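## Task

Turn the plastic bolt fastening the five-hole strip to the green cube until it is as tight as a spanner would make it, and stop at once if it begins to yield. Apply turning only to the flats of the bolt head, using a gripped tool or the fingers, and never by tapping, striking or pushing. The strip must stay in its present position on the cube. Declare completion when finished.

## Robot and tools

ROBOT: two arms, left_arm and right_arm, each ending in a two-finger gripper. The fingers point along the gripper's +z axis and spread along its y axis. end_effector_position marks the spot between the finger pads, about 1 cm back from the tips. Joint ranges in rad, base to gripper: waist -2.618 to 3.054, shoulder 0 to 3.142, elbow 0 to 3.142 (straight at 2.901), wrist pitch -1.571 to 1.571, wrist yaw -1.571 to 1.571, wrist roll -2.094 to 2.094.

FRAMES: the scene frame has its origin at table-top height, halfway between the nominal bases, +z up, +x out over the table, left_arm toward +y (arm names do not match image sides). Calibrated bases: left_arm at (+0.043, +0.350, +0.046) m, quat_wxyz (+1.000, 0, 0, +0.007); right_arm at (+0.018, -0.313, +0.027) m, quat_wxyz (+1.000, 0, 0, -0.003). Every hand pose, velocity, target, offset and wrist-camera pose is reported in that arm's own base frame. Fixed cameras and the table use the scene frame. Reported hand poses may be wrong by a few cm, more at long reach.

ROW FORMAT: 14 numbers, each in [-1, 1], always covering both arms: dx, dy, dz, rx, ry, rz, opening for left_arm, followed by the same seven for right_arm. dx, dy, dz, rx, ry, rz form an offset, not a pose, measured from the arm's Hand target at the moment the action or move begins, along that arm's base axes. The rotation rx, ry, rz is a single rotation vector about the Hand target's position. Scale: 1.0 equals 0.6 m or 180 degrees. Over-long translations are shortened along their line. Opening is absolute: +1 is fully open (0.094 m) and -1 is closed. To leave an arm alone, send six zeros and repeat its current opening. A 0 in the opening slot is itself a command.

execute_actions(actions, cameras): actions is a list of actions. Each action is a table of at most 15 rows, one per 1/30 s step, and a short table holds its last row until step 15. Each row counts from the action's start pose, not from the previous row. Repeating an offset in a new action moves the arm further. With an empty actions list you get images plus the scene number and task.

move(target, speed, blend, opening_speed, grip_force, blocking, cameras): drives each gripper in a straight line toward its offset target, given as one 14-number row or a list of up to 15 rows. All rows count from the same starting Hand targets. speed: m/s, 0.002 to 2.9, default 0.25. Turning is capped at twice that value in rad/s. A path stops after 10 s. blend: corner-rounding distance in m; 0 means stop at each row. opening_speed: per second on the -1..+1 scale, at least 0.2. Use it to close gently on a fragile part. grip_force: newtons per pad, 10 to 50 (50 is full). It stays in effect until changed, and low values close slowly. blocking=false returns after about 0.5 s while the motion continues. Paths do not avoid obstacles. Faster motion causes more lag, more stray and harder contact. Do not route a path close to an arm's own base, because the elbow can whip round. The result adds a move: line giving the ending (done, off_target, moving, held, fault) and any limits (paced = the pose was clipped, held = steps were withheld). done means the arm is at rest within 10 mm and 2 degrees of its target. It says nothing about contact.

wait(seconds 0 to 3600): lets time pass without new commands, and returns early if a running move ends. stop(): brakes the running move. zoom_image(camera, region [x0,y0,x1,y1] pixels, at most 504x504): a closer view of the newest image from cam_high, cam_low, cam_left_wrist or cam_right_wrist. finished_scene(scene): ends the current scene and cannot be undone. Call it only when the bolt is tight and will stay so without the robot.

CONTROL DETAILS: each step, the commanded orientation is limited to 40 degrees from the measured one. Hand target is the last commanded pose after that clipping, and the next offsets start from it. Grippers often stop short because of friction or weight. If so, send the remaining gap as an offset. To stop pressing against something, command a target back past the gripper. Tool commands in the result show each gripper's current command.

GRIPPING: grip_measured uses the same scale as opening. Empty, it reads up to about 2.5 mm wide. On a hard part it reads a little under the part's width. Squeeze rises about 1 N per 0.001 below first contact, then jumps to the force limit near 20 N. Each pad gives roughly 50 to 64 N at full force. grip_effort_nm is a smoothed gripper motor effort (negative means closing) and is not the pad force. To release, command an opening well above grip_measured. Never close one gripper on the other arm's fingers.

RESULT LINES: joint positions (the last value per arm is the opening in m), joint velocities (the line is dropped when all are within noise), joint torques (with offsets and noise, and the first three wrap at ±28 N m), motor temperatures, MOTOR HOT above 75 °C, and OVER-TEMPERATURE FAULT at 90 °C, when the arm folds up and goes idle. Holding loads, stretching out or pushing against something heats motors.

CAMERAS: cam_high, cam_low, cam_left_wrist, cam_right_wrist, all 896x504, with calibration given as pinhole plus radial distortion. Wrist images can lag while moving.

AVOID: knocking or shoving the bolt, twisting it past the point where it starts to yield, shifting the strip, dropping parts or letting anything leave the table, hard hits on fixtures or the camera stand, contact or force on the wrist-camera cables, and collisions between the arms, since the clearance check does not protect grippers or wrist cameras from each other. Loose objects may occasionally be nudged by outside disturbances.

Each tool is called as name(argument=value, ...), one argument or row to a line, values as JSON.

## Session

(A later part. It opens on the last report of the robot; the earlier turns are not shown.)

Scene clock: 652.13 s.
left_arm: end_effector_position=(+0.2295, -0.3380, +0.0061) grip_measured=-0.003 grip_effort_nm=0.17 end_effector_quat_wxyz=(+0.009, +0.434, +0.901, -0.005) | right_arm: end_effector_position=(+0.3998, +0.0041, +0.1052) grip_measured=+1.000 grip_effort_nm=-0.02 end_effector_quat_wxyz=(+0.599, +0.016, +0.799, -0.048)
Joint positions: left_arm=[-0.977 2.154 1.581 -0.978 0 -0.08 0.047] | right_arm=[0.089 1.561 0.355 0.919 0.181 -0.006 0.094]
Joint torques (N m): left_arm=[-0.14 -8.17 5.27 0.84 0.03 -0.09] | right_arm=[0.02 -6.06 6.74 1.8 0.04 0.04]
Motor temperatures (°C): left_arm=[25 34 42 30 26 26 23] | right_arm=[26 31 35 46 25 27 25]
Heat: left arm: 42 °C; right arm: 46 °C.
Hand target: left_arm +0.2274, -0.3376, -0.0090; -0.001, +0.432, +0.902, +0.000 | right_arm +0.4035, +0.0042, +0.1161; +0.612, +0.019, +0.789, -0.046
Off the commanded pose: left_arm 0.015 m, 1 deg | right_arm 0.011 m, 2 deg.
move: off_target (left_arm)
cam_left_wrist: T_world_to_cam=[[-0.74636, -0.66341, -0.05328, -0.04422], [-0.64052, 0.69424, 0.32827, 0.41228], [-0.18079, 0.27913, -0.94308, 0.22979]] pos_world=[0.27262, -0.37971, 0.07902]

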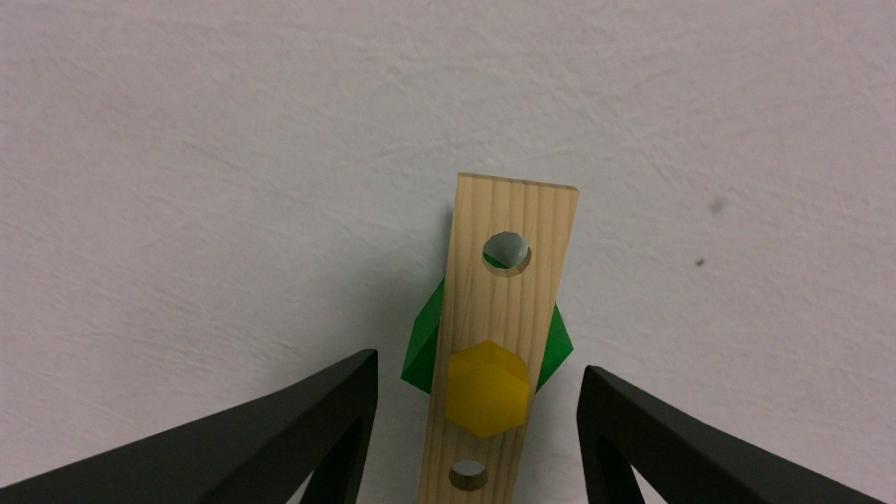

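move(
  target=[-0.0020, -0.0010, -0.0085, 0, 0, 0, -0.3, 0,0,0,0,0,0,1],
  speed=0.05,
  opening_speed=0.5,
  cameras=["cam_left_wrist"],
)

zoom_image(
  camera="cam_left_wrist",
  region=[380, 320, 580, 504],
)

Scene clock: 664.90 s.
left_arm: end_effector_position=(+0.2304, -0.3392, +0.0042) grip_measured=-0.296 grip_effort_nm=-0.11 end_effector_quat_wxyz=(+0.012, +0.432, +0.902, -0.007) | right_arm: end_effector_position=(+0.3998, +0.0041, +0.1052) grip_measured=+1.000 grip_effort_nm=-0.02 end_effector_quat_wxyz=(+0.599, +0.016, +0.799, -0.048)
Joint positions: left_arm=[-0.977 2.154 1.573 -0.961 0 -0.083 0.033] | right_arm=[0.089 1.561 0.355 0.919 0.181 -0.006 0.094]
Joint torques (N m): left_arm=[-0.53 -7.73 5.01 0.87 0.02 -0.09] | right_arm=[0.02 -6.08 6.69 1.81 0.05 0.04]
Heat: left arm: 41 °C; right arm: 46 °C.
Hand target: left_arm +0.2262, -0.3382, -0.0141; -0.001, +0.432, +0.902, +0.000 | right_arm +0.4035, +0.0042, +0.1161; +0.612, +0.019, +0.789, -0.046
Off the commanded pose: left_arm 0.019 m, 2 deg | right_arm 0.011 m, 2 deg.
move: off_target (left_arm)
cam_left_wrist: T_world_to_cam=[[-0.74381, -0.66637, -0.05204, -0.04618], [-0.64449, 0.69439, 0.3201, 0.41537], [-0.17717, 0.27163, -0.94595, 0.22504]] pos_world=[0.27322, -0.38032, 0.07751]

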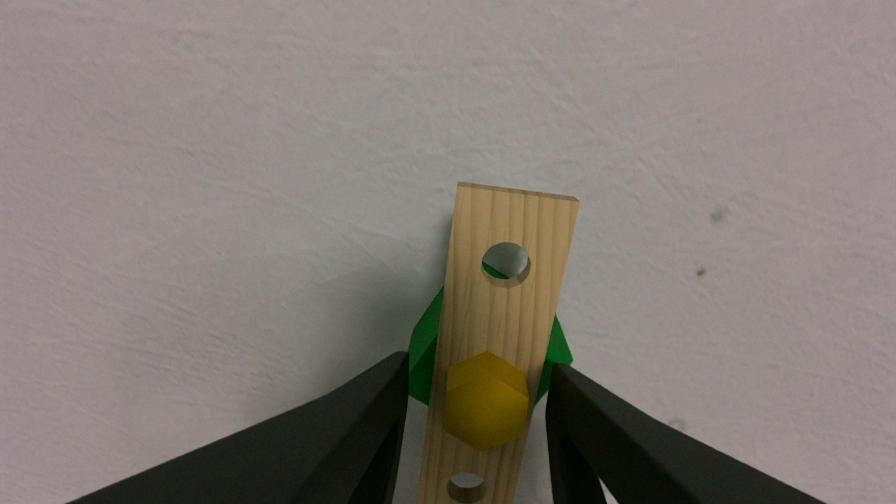

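Scaled by 2.520.

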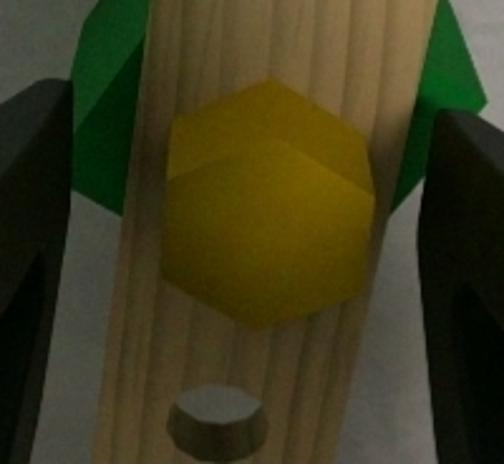

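move(
  target=[0, 0, 0.0075, 0, 0, 0, -0.3, 0,0,0,0,0,0,1],
  speed=0.05,
  cameras=["cam_left_wrist"],
)

zoom_image(
  camera="cam_left_wrist",
  region=[380, 320, 580, 504],
)

Scene clock: 677.93 s.
left_arm: end_effector_position=(+0.2304, -0.3393, +0.0042) grip_measured=-0.297 grip_effort_nm=-0.11 end_effector_quat_wxyz=(+0.013, +0.432, +0.902, -0.007) | right_arm: end_effector_position=(+0.3998, +0.0041, +0.1052) grip_measured=+1.000 grip_effort_nm=-0.02 end_effector_quat_wxyz=(+0.599, +0.016, +0.799, -0.048)
Joint positions: left_arm=[-0.977 2.154 1.573 -0.961 0 -0.083 0.033] | right_arm=[0.089 1.561 0.355 0.919 0.181 -0.006 0.094]
Joint torques (N m): left_arm=[-0.5 -8.1 5.85 0.69 0.02 -0.11] | right_arm=[0.05 -6.08 6.72 1.8 0.05 0.05]
Heat: left arm: 40 °C; right arm: 46 °C.
Hand target: left_arm +0.2262, -0.3382, -0.0096; -0.001, +0.432, +0.902, +0.000 | right_arm +0.4035, +0.0042, +0.1161; +0.612, +0.019, +0.789, -0.046
Off the commanded pose: left_arm 0.014 m, 2 deg | right_arm 0.011 m, 2 deg.
move: off_target (left_arm)
cam_left_wrist: T_world_to_cam=[[-0.74378, -0.6664, -0.05199, -0.04612], [-0.64458, 0.69447, 0.31975, 0.41548], [-0.17698, 0.27134, -0.94607, 0.225]] pos_world=[0.27332, -0.38032, 0.07761]

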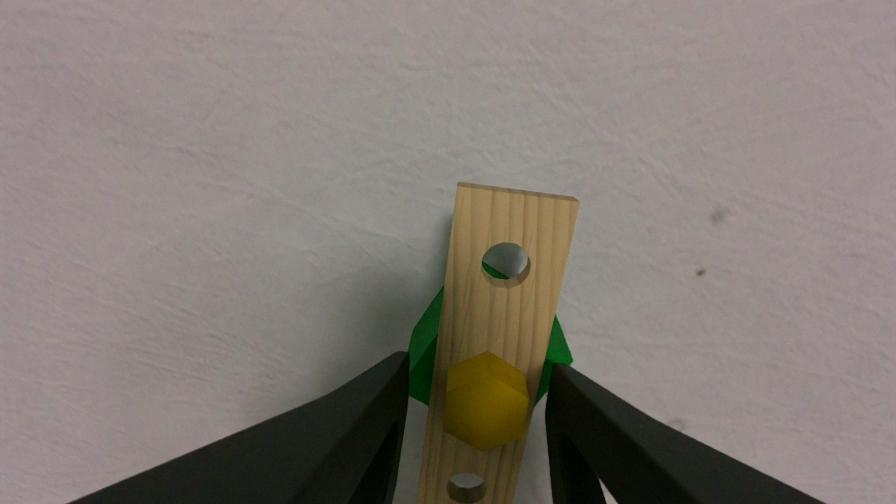

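Scaled by 2.520.

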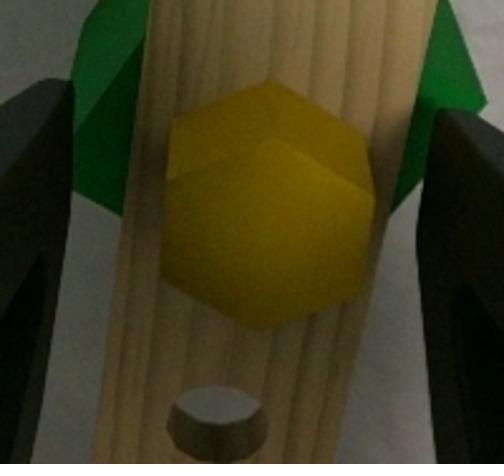

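move(
  target=[
    [0.0005, -0.0003, 0.033, 0, 0, 0, -0.3, 0,0,0,0,0,0,1],
    [0.0005, -0.0003, 0.000, 0, 0, 0, -0.3, 0,0,0,0,0,0,1],
  ],
  speed=0.06,
  cameras=["cam_left_wrist"],
)

zoom_image(
  camera="cam_left_wrist",
  region=[380, 320, 580, 504],
)

Scene clock: 689.00 s.
left_arm: end_effector_position=(+0.2301, -0.3388, +0.0066) grip_measured=-0.297 grip_effort_nm=-0.11 end_effector_quat_wxyz=(+0.010, +0.432, +0.902, -0.006) | right_arm: end_effector_position=(+0.3998, +0.0041, +0.1052) grip_measured=+1.000 grip_effort_nm=-0.02 end_effector_quat_wxyz=(+0.599, +0.016, +0.799, -0.048)
Joint positions: left_arm=[-0.977 2.154 1.583 -0.977 0 -0.083 0.033] | right_arm=[0.089 1.561 0.355 0.919 0.181 -0.006 0.094]
Joint torques (N m): left_arm=[-0.44 -8.14 5.14 0.8 0 -0.09] | right_arm=[0.02 -6.08 6.74 1.82 0.05 0.04]
Heat: left arm: 40 °C; right arm: 46 °C.
Hand target: left_arm +0.2265, -0.3384, -0.0096; -0.001, +0.432, +0.902, +0.000 | right_arm +0.4035, +0.0042, +0.1161; +0.612, +0.019, +0.789, -0.046
Off the commanded pose: left_arm 0.017 m, 1 deg | right_arm 0.011 m, 2 deg.
move: off_target (left_arm)
cam_left_wrist: T_world_to_cam=[[-0.744, -0.66609, -0.05278, -0.04578], [-0.64348, 0.69299, 0.32511, 0.4134], [-0.17998, 0.27584, -0.9442, 0.22923]] pos_world=[0.27321, -0.38021, 0.07962]

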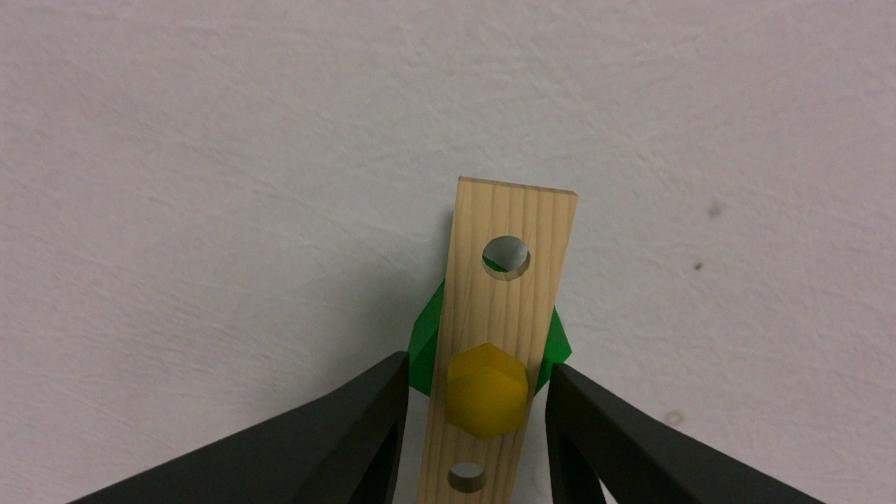

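Scaled by 2.520.

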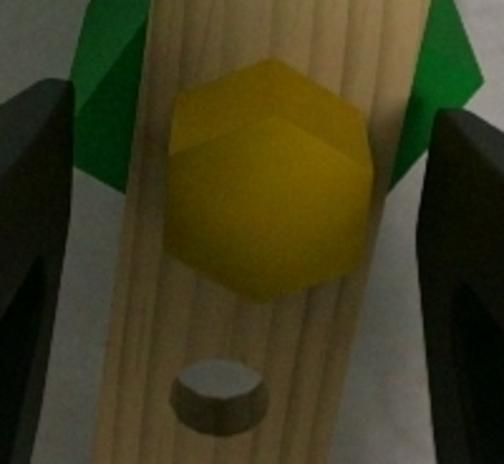

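move(
  target=[
    [-0.004, -0.0035, 0.033, 0, 0, 0, -0.3, 0,0,0,0,0,0,1],
    [-0.004, -0.0035, 0.000, 0, 0, 0, -0.3, 0,0,0,0,0,0,1],
  ],
  speed=0.06,
  cameras=["cam_left_wrist"],
)

zoom_image(
  camera="cam_left_wrist",
  region=[380, 320, 580, 504],
)

Scene clock: 697.63 s.
left_arm: end_effector_position=(+0.2270, -0.3407, +0.0066) grip_measured=-0.297 grip_effort_nm=-0.11 end_effector_quat_wxyz=(+0.010, +0.433, +0.901, -0.006) | right_arm: end_effector_position=(+0.3998, +0.0041, +0.1052) grip_measured=+1.000 grip_effort_nm=-0.02 end_effector_quat_wxyz=(+0.599, +0.016, +0.799, -0.048)
Joint positions: left_arm=[-0.986 2.154 1.583 -0.978 0 -0.09 0.033] | right_arm=[0.089 1.561 0.355 0.919 0.181 -0.006 0.094]
Joint torques (N m): left_arm=[-0.38 -8.03 5.34 0.89 0.02 -0.09] | right_arm=[0.06 -6.08 6.72 1.81 0.05 0.04]
Heat: left arm: 40 °C; right arm: 46 °C.
Hand target: left_arm +0.2242, -0.3404, -0.0096; +0.000, +0.432, +0.902, +0.000 | right_arm +0.4035, +0.0042, +0.1161; +0.612, +0.019, +0.789, -0.046
Off the commanded pose: left_arm 0.016 m, 1 deg | right_arm 0.011 m, 2 deg.
move: off_target (left_arm)
cam_left_wrist: T_world_to_cam=[[-0.74501, -0.66497, -0.05267, -0.04872], [-0.64228, 0.69379, 0.32577, 0.41273], [-0.18008, 0.27653, -0.94398, 0.2295]] pos_world=[0.27012, -0.38221, 0.07962]

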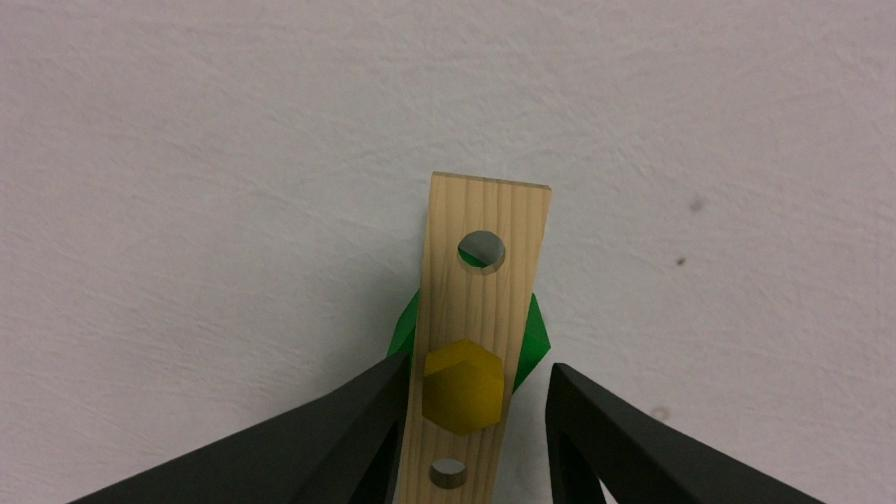

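Scaled by 2.520.

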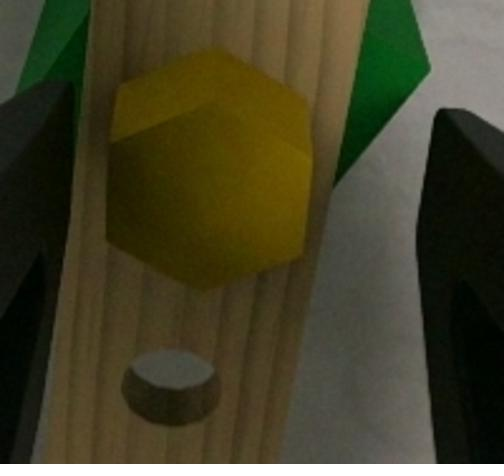

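move(
  target=[
    [0.0075, 0.0067, 0.033, 0, 0, 0.0056, -0.3, 0,0,0,0,0,0,1],
    [0.0075, 0.0067, 0.001, 0, 0, 0.0056, -0.3, 0,0,0,0,0,0,1],
  ],
  speed=0.06,
  cameras=["cam_left_wrist"],
)

zoom_image(
  camera="cam_left_wrist",
  region=[380, 320, 580, 504],
)

Scene clock: 716.87 s.
left_arm: end_effector_position=(+0.2282, -0.3397, +0.0066) grip_measured=-0.297 grip_effort_nm=-0.11 end_effector_quat_wxyz=(+0.010, +0.430, +0.903, -0.005) | right_arm: end_effector_position=(+0.3998, +0.0041, +0.1052) grip_measured=+1.000 grip_effort_nm=-0.02 end_effector_quat_wxyz=(+0.599, +0.016, +0.799, -0.048)
Joint positions: left_arm=[-0.982 2.154 1.583 -0.978 0 -0.093 0.033] | right_arm=[0.089 1.561 0.355 0.919 0.181 -0.006 0.094]
Joint torques (N m): left_arm=[0.57 -8.27 5.05 0.81 0.02 -0.1] | right_arm=[0.02 -6.09 6.72 1.8 0.05 0.04]
Heat: left arm: 40 °C; right arm: 47 °C.
Hand target: left_arm +0.2286, -0.3364, -0.0090; -0.001, +0.424, +0.906, +0.000 | right_arm +0.4035, +0.0042, +0.1161; +0.612, +0.019, +0.789, -0.046
Off the commanded pose: left_arm 0.016 m, 2 deg | right_arm 0.011 m, 2 deg.
move: off_target (left_arm)
cam_left_wrist: T_world_to_cam=[[-0.74047, -0.67003, -0.05262, -0.0499], [-0.64691, 0.6893, 0.32615, 0.41242], [-0.18226, 0.27554, -0.94385, 0.22965]] pos_world=[0.2717, -0.381, 0.07962]

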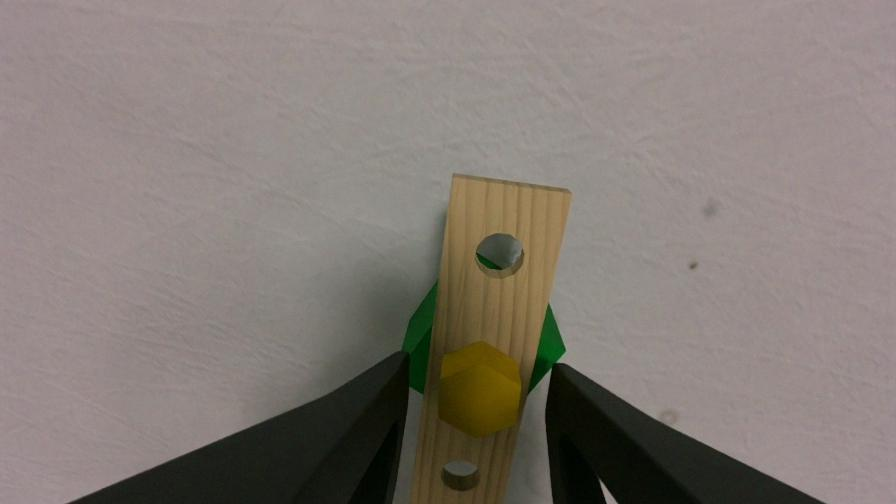

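Scaled by 2.520.

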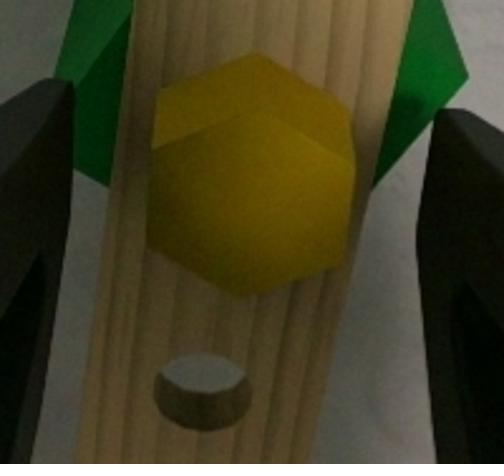

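move(
  target=[0, 0, 0, 0, 0, 0, -0.72, 0,0,0,0,0,0,1],
  speed=0.06,
  opening_speed=0.3,
  cameras=["cam_left_wrist"],
)

zoom_image(
  camera="cam_left_wrist",
  region=[380, 320, 580, 504],
)

Scene clock: 724.93 s.
left_arm: end_effector_position=(+0.2283, -0.3398, +0.0066) grip_measured=-0.626 grip_effort_nm=-0.98 end_effector_quat_wxyz=(+0.010, +0.430, +0.903, -0.006) | right_arm: end_effector_position=(+0.3998, +0.0041, +0.1052) grip_measured=+1.000 grip_effort_nm=-0.02 end_effector_quat_wxyz=(+0.599, +0.016, +0.799, -0.048)
Joint positions: left_arm=[-0.982 2.154 1.583 -0.978 0 -0.094 0.018] | right_arm=[0.089 1.561 0.355 0.919 0.181 -0.006 0.094]
Joint torques (N m): left_arm=[0.61 -8.2 5.04 0.83 0.03 -0.11] | right_arm=[0.03 -6.08 6.72 1.81 0.06 0.04]
Heat: left arm: 39 °C; right arm: 47 °C.
Hand target: left_arm +0.2286, -0.3364, -0.0090; -0.001, +0.424, +0.906, +0.000 | right_arm +0.4035, +0.0042, +0.1161; +0.612, +0.019, +0.789, -0.046
Off the commanded pose: left_arm 0.016 m, 2 deg | right_arm 0.011 m, 2 deg.
move: done
cam_left_wrist: T_world_to_cam=[[-0.7402, -0.67032, -0.05262, -0.05009], [-0.64724, 0.68913, 0.32584, 0.41247], [-0.18216, 0.27525, -0.94396, 0.22952]] pos_world=[0.2717, -0.381, 0.07962]

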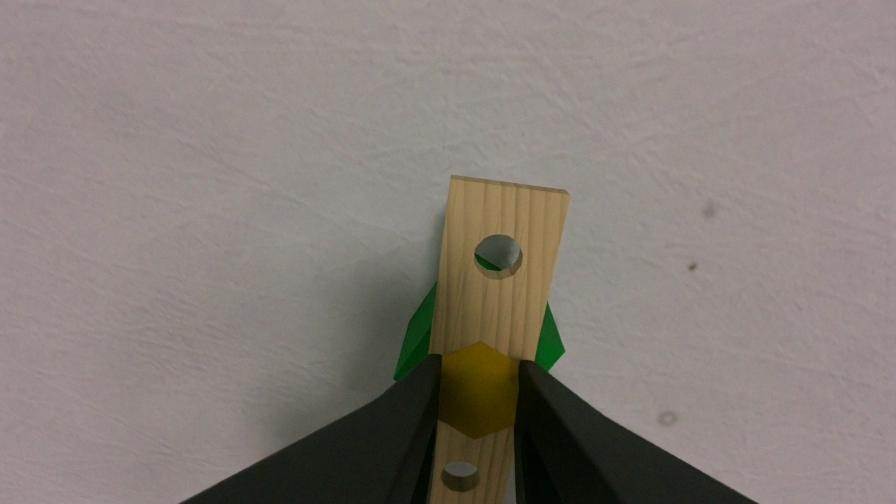

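Scaled by 2.520.

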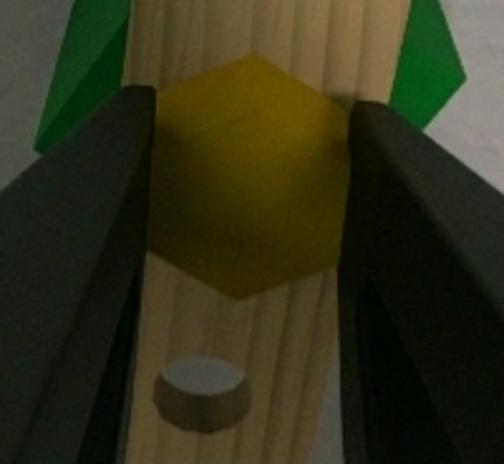

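move(
  target=[0, 0, 0.3, 0, 0, 0, -0.72, 0,0,0,0,0,0,1],
  speed=0.1,
  cameras=["cam_left_wrist", "cam_high"],
)

Scene clock: 741.70 s.
left_arm: end_effector_position=(+0.2268, -0.3375, +0.1445) grip_measured=-0.627 grip_effort_nm=-1.00 end_effector_quat_wxyz=(-0.006, +0.430, +0.903, +0.004) | right_arm: end_effector_position=(+0.3998, +0.0041, +0.1052) grip_measured=+1.000 grip_effort_nm=-0.02 end_effector_quat_wxyz=(+0.599, +0.016, +0.799, -0.048)
Joint positions: left_arm=[-0.982 2.149 2.13 -1.566 0 -0.094 0.018] | right_arm=[0.089 1.561 0.355 0.919 0.181 -0.006 0.094]
Joint torques (N m): left_arm=[0.69 -13.98 8.98 0.31 0.03 -0.09] | right_arm=[0.03 -6.06 6.74 1.81 0.05 0.04]
Heat: left arm: 40 °C; right arm: 47 °C.
Hand target: left_arm +0.2286, -0.3363, +0.1710; -0.001, +0.424, +0.906, +0.000 | right_arm +0.4035, +0.0042, +0.1161; +0.612, +0.019, +0.789, -0.046
Off the commanded pose: left_arm 0.027 m, 1 deg | right_arm 0.011 m, 2 deg.
joint sent to its limit (left arm) — joint 4 (wrist pitch), lower limit. The joint targets are off in orientation, not in position.
move: off_target (left_arm)
cam_left_wrist: T_world_to_cam=[[-0.74133, -0.66863, -0.05797, -0.04083], [-0.64027, 0.6787, 0.35974, 0.35501], [-0.20119, 0.3038, -0.93125, 0.37082]] pos_world=[0.27164, -0.38091, 0.21525]
Images, in order (width x height): cam_high 896x504, cam_left_wrist 896x504.

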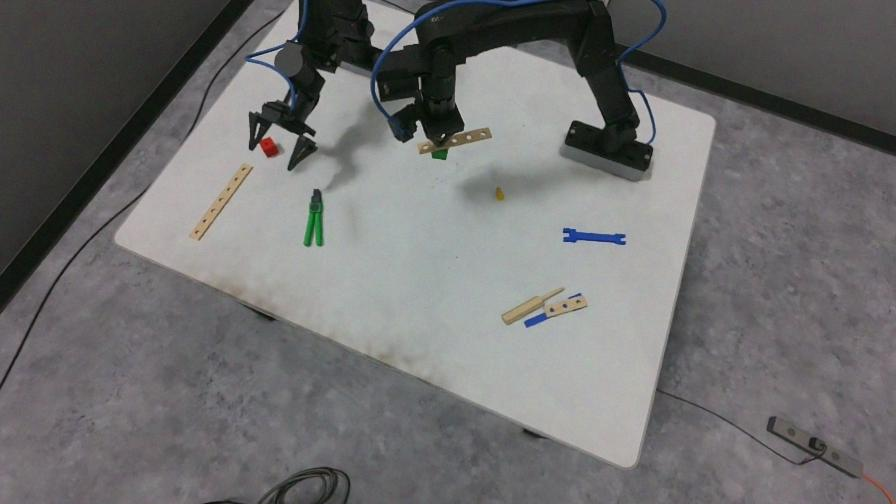

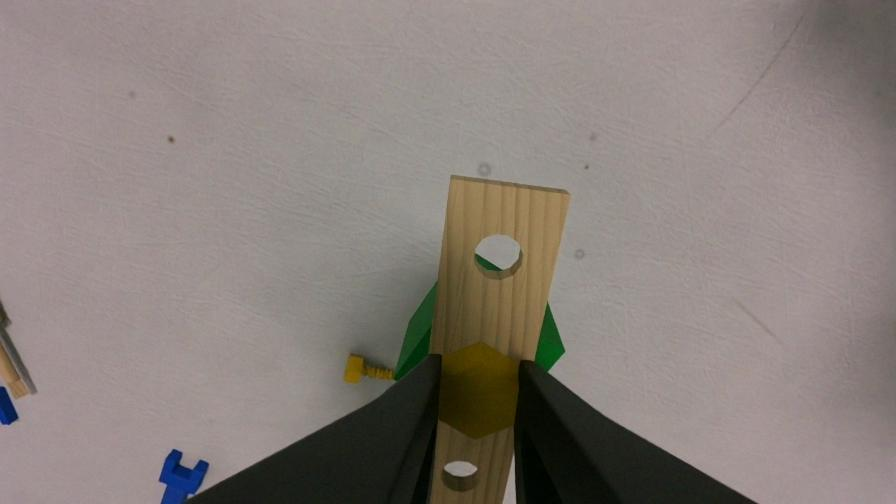

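move(
  target=[0.014, 0.0355, 0.02, -0.4783, -0.1736, -0.1729, -0.72, 0,0,0,0,0,0,1],
  speed=0.18,
  cameras=["cam_left_wrist", "cam_high", "cam_low"],
)

Scene clock: 751.67 s.
left_arm: end_effector_position=(+0.2371, -0.3165, +0.1894) grip_measured=-0.627 grip_effort_nm=-1.00 end_effector_quat_wxyz=(+0.501, +0.501, +0.498, -0.500) | right_arm: end_effector_position=(+0.3998, +0.0041, +0.1052) grip_measured=+1.000 grip_effort_nm=-0.02 end_effector_quat_wxyz=(+0.599, +0.016, +0.799, -0.048)
Joint positions: left_arm=[-0.524 1.649 0.539 1.112 1.048 0.002 0.018] | right_arm=[0.089 1.561 0.355 0.919 0.181 -0.006 0.094]
Joint torques (N m): left_arm=[0.43 -4.46 4.67 2.31 0.01 -0.02] | right_arm=[0.02 -6.09 6.72 1.81 0.05 0.04]
Heat: left arm: 41 °C; right arm: 47 °C.
Hand target: left_arm +0.2369, -0.3151, +0.1829; +0.500, +0.500, +0.500, -0.500 | right_arm +0.4035, +0.0042, +0.1161; +0.612, +0.019, +0.789, -0.046
Off the commanded pose: left_arm 0.007 m, 0 deg | right_arm 0.011 m, 2 deg.
move: done
cam_left_wrist: T_world_to_cam=[[-0.9974, -0.05388, 0.04796, 0.2187], [-0.06369, 0.34575, -0.93616, 0.33455], [0.03386, -0.93678, -0.34829, -0.15039]] pos_world=[0.24453, -0.24477, 0.25033]
Images, in order (width x height): cam_high 896x504, cam_low 896x504, cam_left_wrist 896x504.

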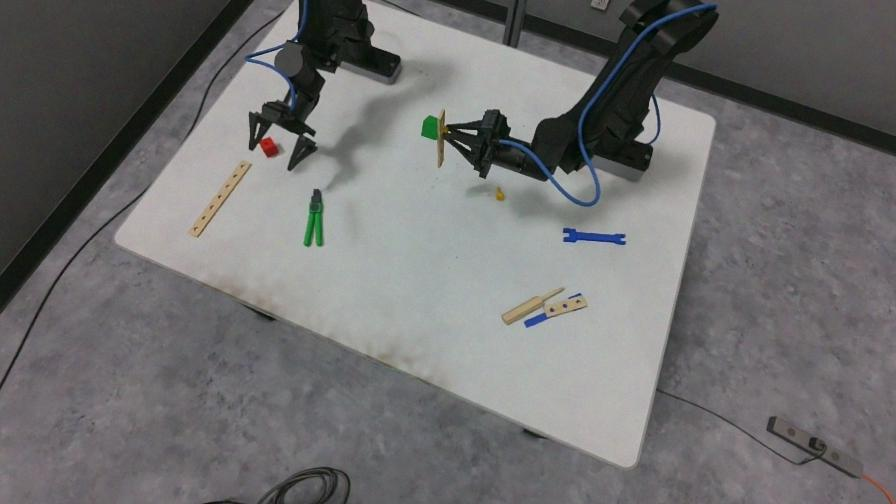

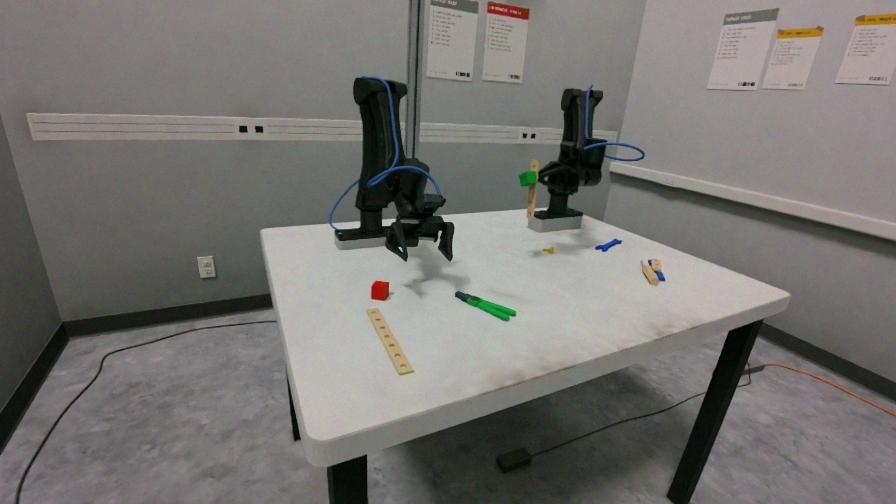

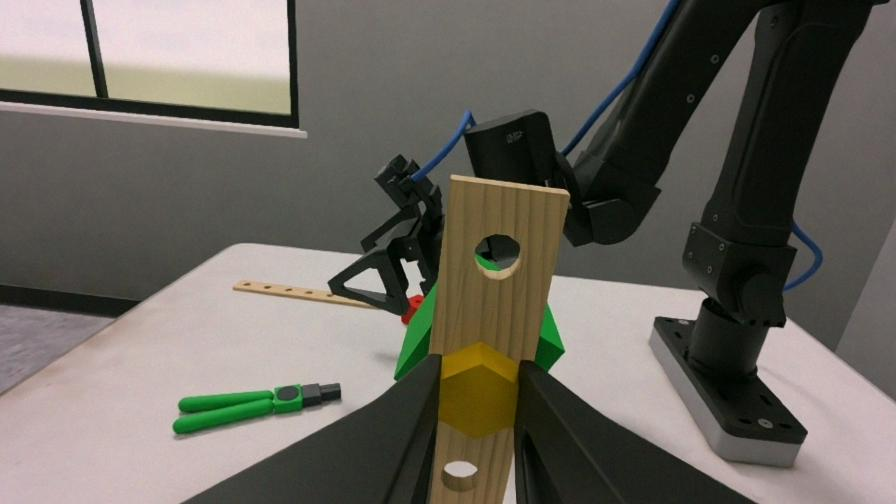

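move(
  target=[0,0,0,0,0,0,-0.72, -0.2325,0.393,0.1532,-0.0477,-0.1626,0.5366,1],
  speed=0.2,
  cameras=["cam_left_wrist", "cam_high", "cam_right_wrist"],
)

Scene clock: 805.30 s.
left_arm: end_effector_position=(+0.2371, -0.3165, +0.1899) grip_measured=-0.627 grip_effort_nm=-1.00 end_effector_quat_wxyz=(+0.501, +0.501, +0.498, -0.500) | right_arm: end_effector_position=(+0.2631, +0.2369, +0.1993) grip_measured=+1.000 grip_effort_nm=-0.02 end_effector_quat_wxyz=(+0.596, -0.590, +0.392, +0.378)
Joint positions: left_arm=[-0.524 1.649 0.539 1.115 1.048 0.001 0.018] | right_arm=[0.211 1.569 0.526 1.027 -1.337 -0.435 0.094]
Joint torques (N m): left_arm=[0.43 -4.38 4.55 2.3 0.01 0] | right_arm=[0.58 -5.68 8.96 1.2 -0.17 -0.08]
Heat: left arm: 39 °C; right arm: 46 °C.
Hand target: left_arm +0.2369, -0.3151, +0.1829; +0.500, +0.500, +0.500, -0.500 | right_arm +0.2640, +0.2400, +0.2079; +0.600, -0.600, +0.375, +0.374
Off the commanded pose: left_arm 0.007 m, 0 deg | right_arm 0.009 m, 2 deg.
move: done
cam_left_wrist: T_world_to_cam=[[-0.99743, -0.05376, 0.04731, 0.21888], [-0.06299, 0.34448, -0.93668, 0.33458], [0.03406, -0.93725, -0.34698, -0.15074]] pos_world=[0.24453, -0.24477, 0.25074]
cam_right_wrist: T_world_to_cam=[[0.8879, 0.04933, 0.45738, -0.33093], [0.44465, -0.347, -0.82576, 0.1639], [0.11798, 0.93657, -0.33004, -0.09644]] pos_world=[0.23233, 0.16352, 0.25488]
Images, in order (width x height): cam_high 896x504, cam_left_wrist 896x504, cam_right_wrist 896x504.

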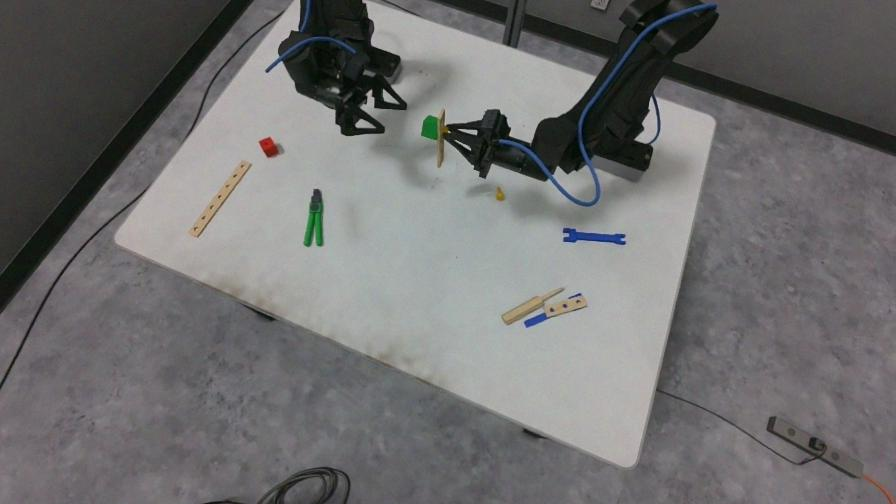

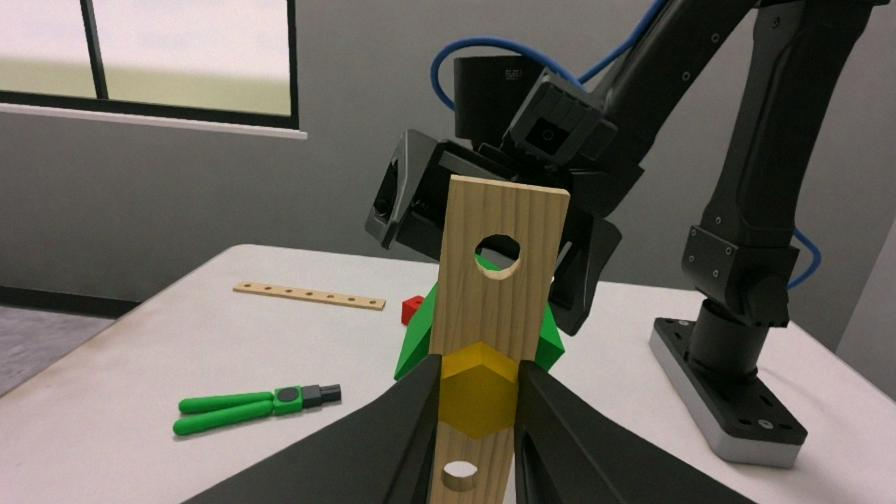

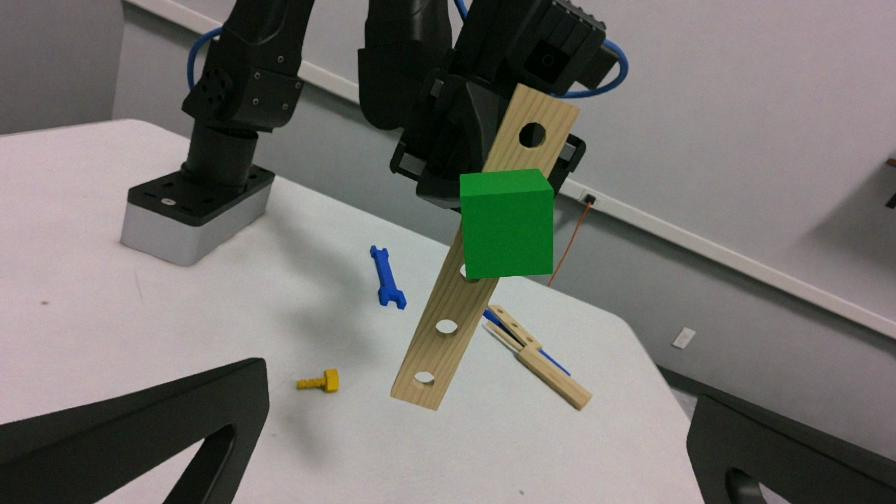

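zoom_image(
  camera="cam_right_wrist",
  region=[420, 140, 600, 300],
)

Scaled by 2.800.

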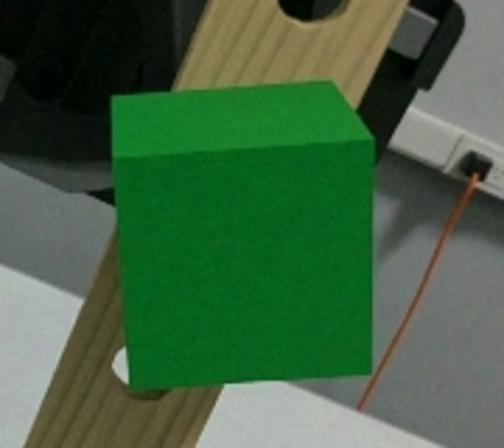

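move(
  target=[0,0,0,0,0,0,-0.72, 0.0033,0.08,0.0368,0,-0.0425,0,0.1],
  speed=0.12,
  cameras=["cam_right_wrist"],
)

zoom_image(
  camera="cam_right_wrist",
  region=[340, 200, 640, 500],
)

Scene clock: 849.03 s.
left_arm: end_effector_position=(+0.2371, -0.3165, +0.1899) grip_measured=-0.627 grip_effort_nm=-1.00 end_effector_quat_wxyz=(+0.502, +0.501, +0.498, -0.500) | right_arm: end_effector_position=(+0.2639, +0.2846, +0.2143) grip_measured=+0.102 grip_effort_nm=-0.13 end_effector_quat_wxyz=(+0.611, -0.619, +0.353, +0.345)
Joint positions: left_arm=[-0.524 1.649 0.539 1.115 1.048 0.001 0.018] | right_arm=[0.374 1.569 0.629 0.897 -1.192 -0.579 0.052]
Joint torques (N m): left_arm=[0.38 -4.37 4.6 2.31 0.02 0] | right_arm=[0.58 -7.24 9.72 1.27 0 -0.11]
Heat: left arm: 38 °C; right arm: 42 °C.
Hand target: left_arm +0.2369, -0.3151, +0.1829; +0.500, +0.500, +0.500, -0.500 | right_arm +0.2660, +0.2880, +0.2299; +0.623, -0.623, +0.334, +0.333
Off the commanded pose: left_arm 0.007 m, 0 deg | right_arm 0.016 m, 3 deg.
move: off_target (right_arm)
cam_right_wrist: T_world_to_cam=[[0.82595, 0.07229, 0.55908, -0.35279], [0.5461, -0.3487, -0.76169, 0.15251], [0.13989, 0.93444, -0.32749, -0.14196]] pos_world=[0.22797, 0.21133, 0.26691]

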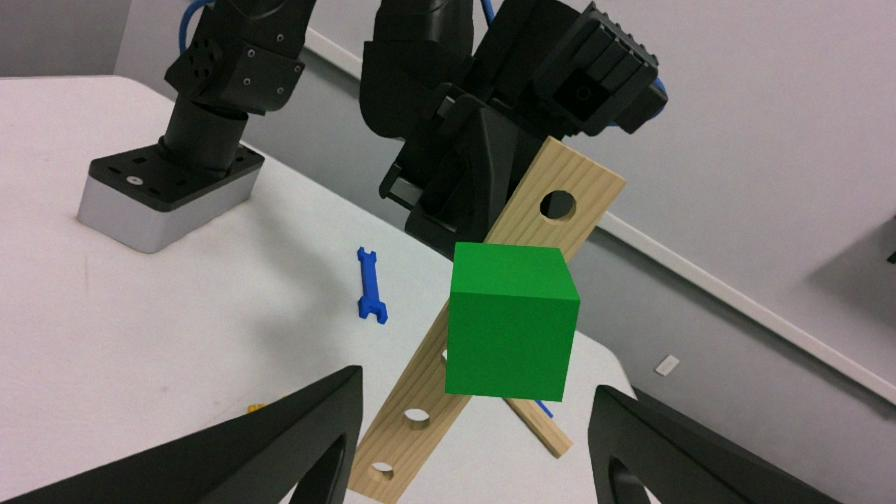

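Scaled by 1.680.

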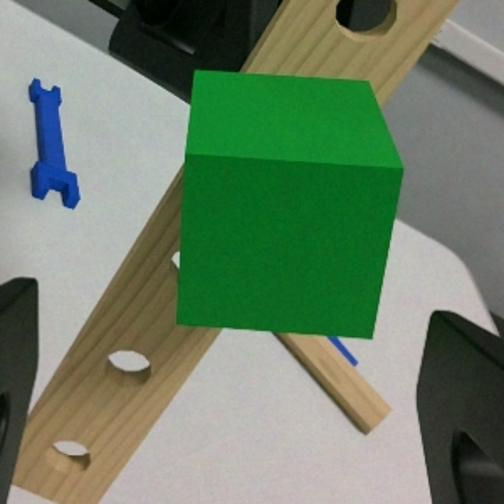

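move(
  target=[
    [0,0,0,0,0,0,-0.72, 0.0073,0.005,0.0118,0,0,0,0.1],
    [0,0,0,0,0,0,-0.72, 0.0073,0.03,0.0118,0,0,0,0.1],
  ],
  speed=0.08,
  cameras=["cam_right_wrist"],
)

zoom_image(
  camera="cam_right_wrist",
  region=[340, 200, 640, 500],
)

Scene clock: 883.53 s.
left_arm: end_effector_position=(+0.2371, -0.3165, +0.1899) grip_measured=-0.627 grip_effort_nm=-1.00 end_effector_quat_wxyz=(+0.502, +0.501, +0.498, -0.500) | right_arm: end_effector_position=(+0.2665, +0.3014, +0.2281) grip_measured=+0.102 grip_effort_nm=-0.13 end_effector_quat_wxyz=(+0.616, -0.621, +0.346, +0.339)
Joint positions: left_arm=[-0.524 1.649 0.539 1.115 1.048 0.001 0.018] | right_arm=[0.424 1.569 0.687 0.86 -1.142 -0.58 0.052]
Joint torques (N m): left_arm=[0.43 -4.37 4.57 2.3 0.03 0] | right_arm=[0.58 -5.71 10.11 1.32 0.03 -0.06]
Motor temperatures (°C): left_arm=[25 30 38 35 26 26 27] | right_arm=[26 33 36 41 25 27 25]
Heat: left arm: 38 °C; right arm: 41 °C.
Hand target: left_arm +0.2369, -0.3151, +0.1829; +0.500, +0.500, +0.500, -0.500 | right_arm +0.2704, +0.3059, +0.2371; +0.624, -0.623, +0.334, +0.333
Off the commanded pose: left_arm 0.007 m, 0 deg | right_arm 0.011 m, 2 deg.
move: off_target (right_arm)
cam_right_wrist: T_world_to_cam=[[0.81431, 0.06906, 0.5763, -0.36378], [0.56172, -0.34379, -0.75252, 0.15973], [0.14616, 0.93651, -0.31874, -0.15782]] pos_world=[0.22957, 0.22784, 0.27954]

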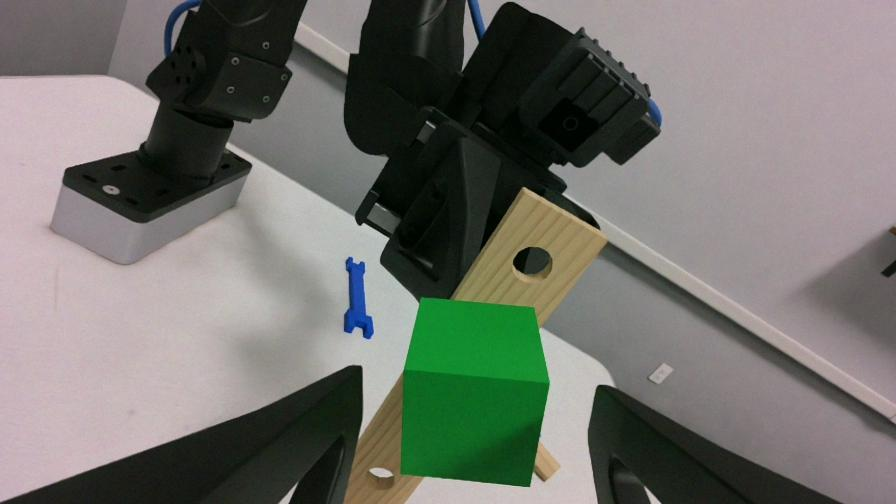

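Scaled by 1.680.

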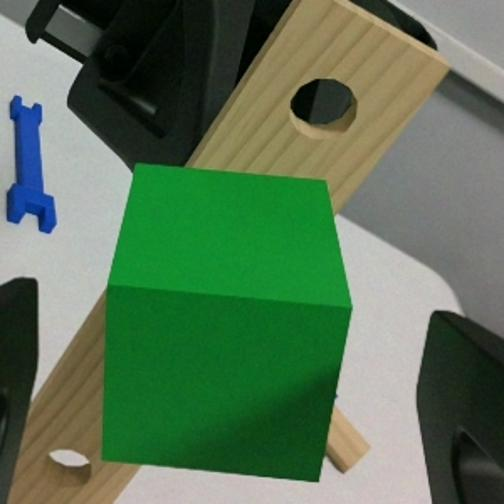

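move(
  target=[
    [0,0,0,0,0,0,-0.72, 0.004,0.0,-0.0167,0,0.004,0,0.1],
  ],
  speed=0.08,
  cameras=["cam_right_wrist"],
)

Scene clock: 891.50 s.
left_arm: end_effector_position=(+0.2371, -0.3165, +0.1899) grip_measured=-0.627 grip_effort_nm=-1.00 end_effector_quat_wxyz=(+0.502, +0.501, +0.498, -0.500) | right_arm: end_effector_position=(+0.2698, +0.3028, +0.2197) grip_measured=+0.102 grip_effort_nm=-0.13 end_effector_quat_wxyz=(+0.613, -0.620, +0.350, +0.342)
Joint positions: left_arm=[-0.524 1.649 0.539 1.115 1.048 0.001 0.018] | right_arm=[0.424 1.602 0.687 0.88 -1.141 -0.58 0.052]
Joint torques (N m): left_arm=[0.42 -4.36 4.56 2.3 0.02 -0.03] | right_arm=[0.35 -5.65 8.83 1.52 -0.02 0.06]
Heat: left arm: 38 °C; right arm: 41 °C.
Hand target: left_arm +0.2369, -0.3151, +0.1829; +0.500, +0.500, +0.500, -0.500 | right_arm +0.2728, +0.3059, +0.2272; +0.621, -0.621, +0.338, +0.337
Off the commanded pose: left_arm 0.007 m, 0 deg | right_arm 0.009 m, 2 deg.
move: done
cam_right_wrist: T_world_to_cam=[[0.82067, 0.0717, 0.56689, -0.36213], [0.55326, -0.34775, -0.75695, 0.15654], [0.14286, 0.93484, -0.32505, -0.15953]] pos_world=[0.23337, 0.22953, 0.27193]

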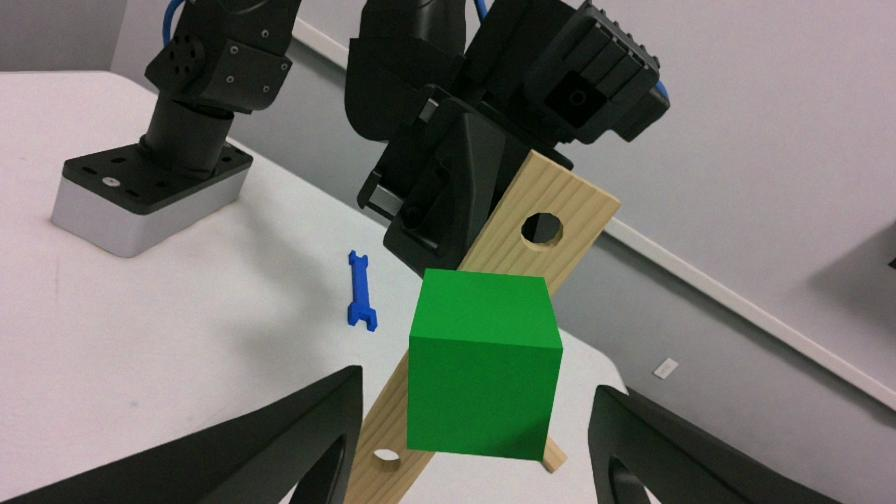

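move(
  target=[
    [0,0,0,0,0,0,-0.72, 0.0,0.0283,0.0,0,0.0,0,0.1],
  ],
  speed=0.06,
  cameras=["cam_right_wrist", "cam_left_wrist"],
)

zoom_image(
  camera="cam_right_wrist",
  region=[340, 250, 640, 504],
)

Scene clock: 898.97 s.
left_arm: end_effector_position=(+0.2371, -0.3165, +0.1899) grip_measured=-0.627 grip_effort_nm=-1.00 end_effector_quat_wxyz=(+0.502, +0.501, +0.498, -0.500) | right_arm: end_effector_position=(+0.2684, +0.3179, +0.2162) grip_measured=+0.102 grip_effort_nm=-0.13 end_effector_quat_wxyz=(+0.611, -0.621, +0.352, +0.343)
Joint positions: left_arm=[-0.524 1.649 0.539 1.115 1.048 0.001 0.018] | right_arm=[0.471 1.629 0.703 0.883 -1.095 -0.58 0.052]
Joint torques (N m): left_arm=[0.49 -4.38 4.56 2.3 0.05 -0.01] | right_arm=[0.55 -5.83 9.92 1.54 0 0.07]
Heat: left arm: 38 °C; right arm: 41 °C.
Hand target: left_arm +0.2369, -0.3151, +0.1829; +0.500, +0.500, +0.500, -0.500 | right_arm +0.2727, +0.3230, +0.2270; +0.621, -0.621, +0.338, +0.337
Off the commanded pose: left_arm 0.007 m, 0 deg | right_arm 0.013 m, 2 deg.
move: off_target (right_arm)
cam_left_wrist: T_world_to_cam=[[-0.99745, -0.05383, 0.04697, 0.21895], [-0.06269, 0.34427, -0.93678, 0.33448], [0.03426, -0.93733, -0.34677, -0.15086]] pos_world=[0.24453, -0.24477, 0.25074]
cam_right_wrist: T_world_to_cam=[[0.82369, 0.07487, 0.56208, -0.36088], [0.54938, -0.35085, -0.75835, 0.16217], [0.14043, 0.93344, -0.33012, -0.17239]] pos_world=[0.23237, 0.24483, 0.26891]
Images, in order (width x height): cam_left_wrist 896x504, cam_right_wrist 896x504.

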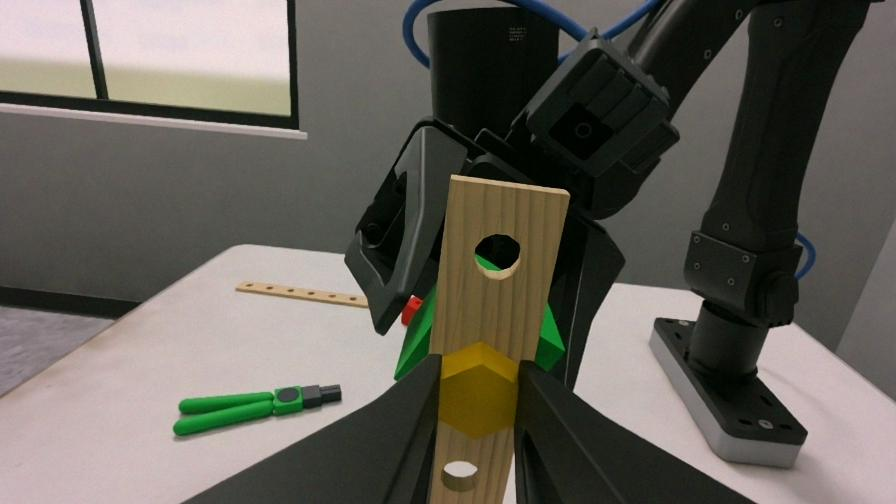

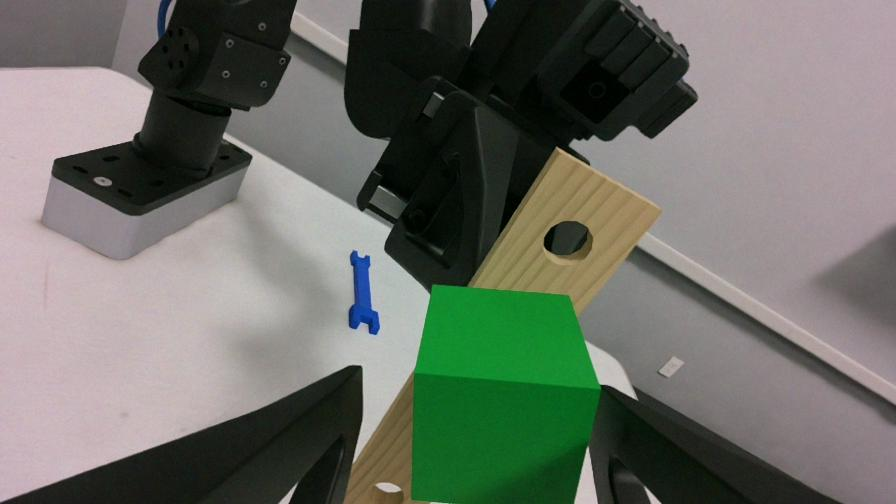

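Scaled by 1.680.

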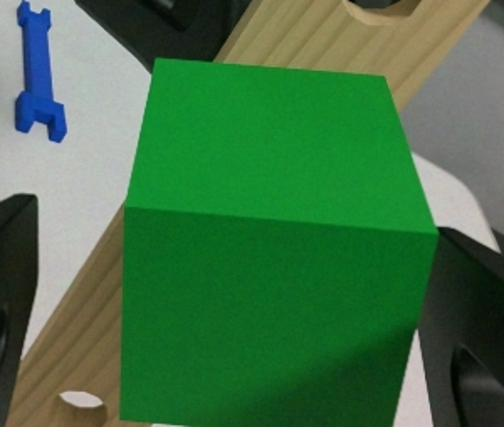

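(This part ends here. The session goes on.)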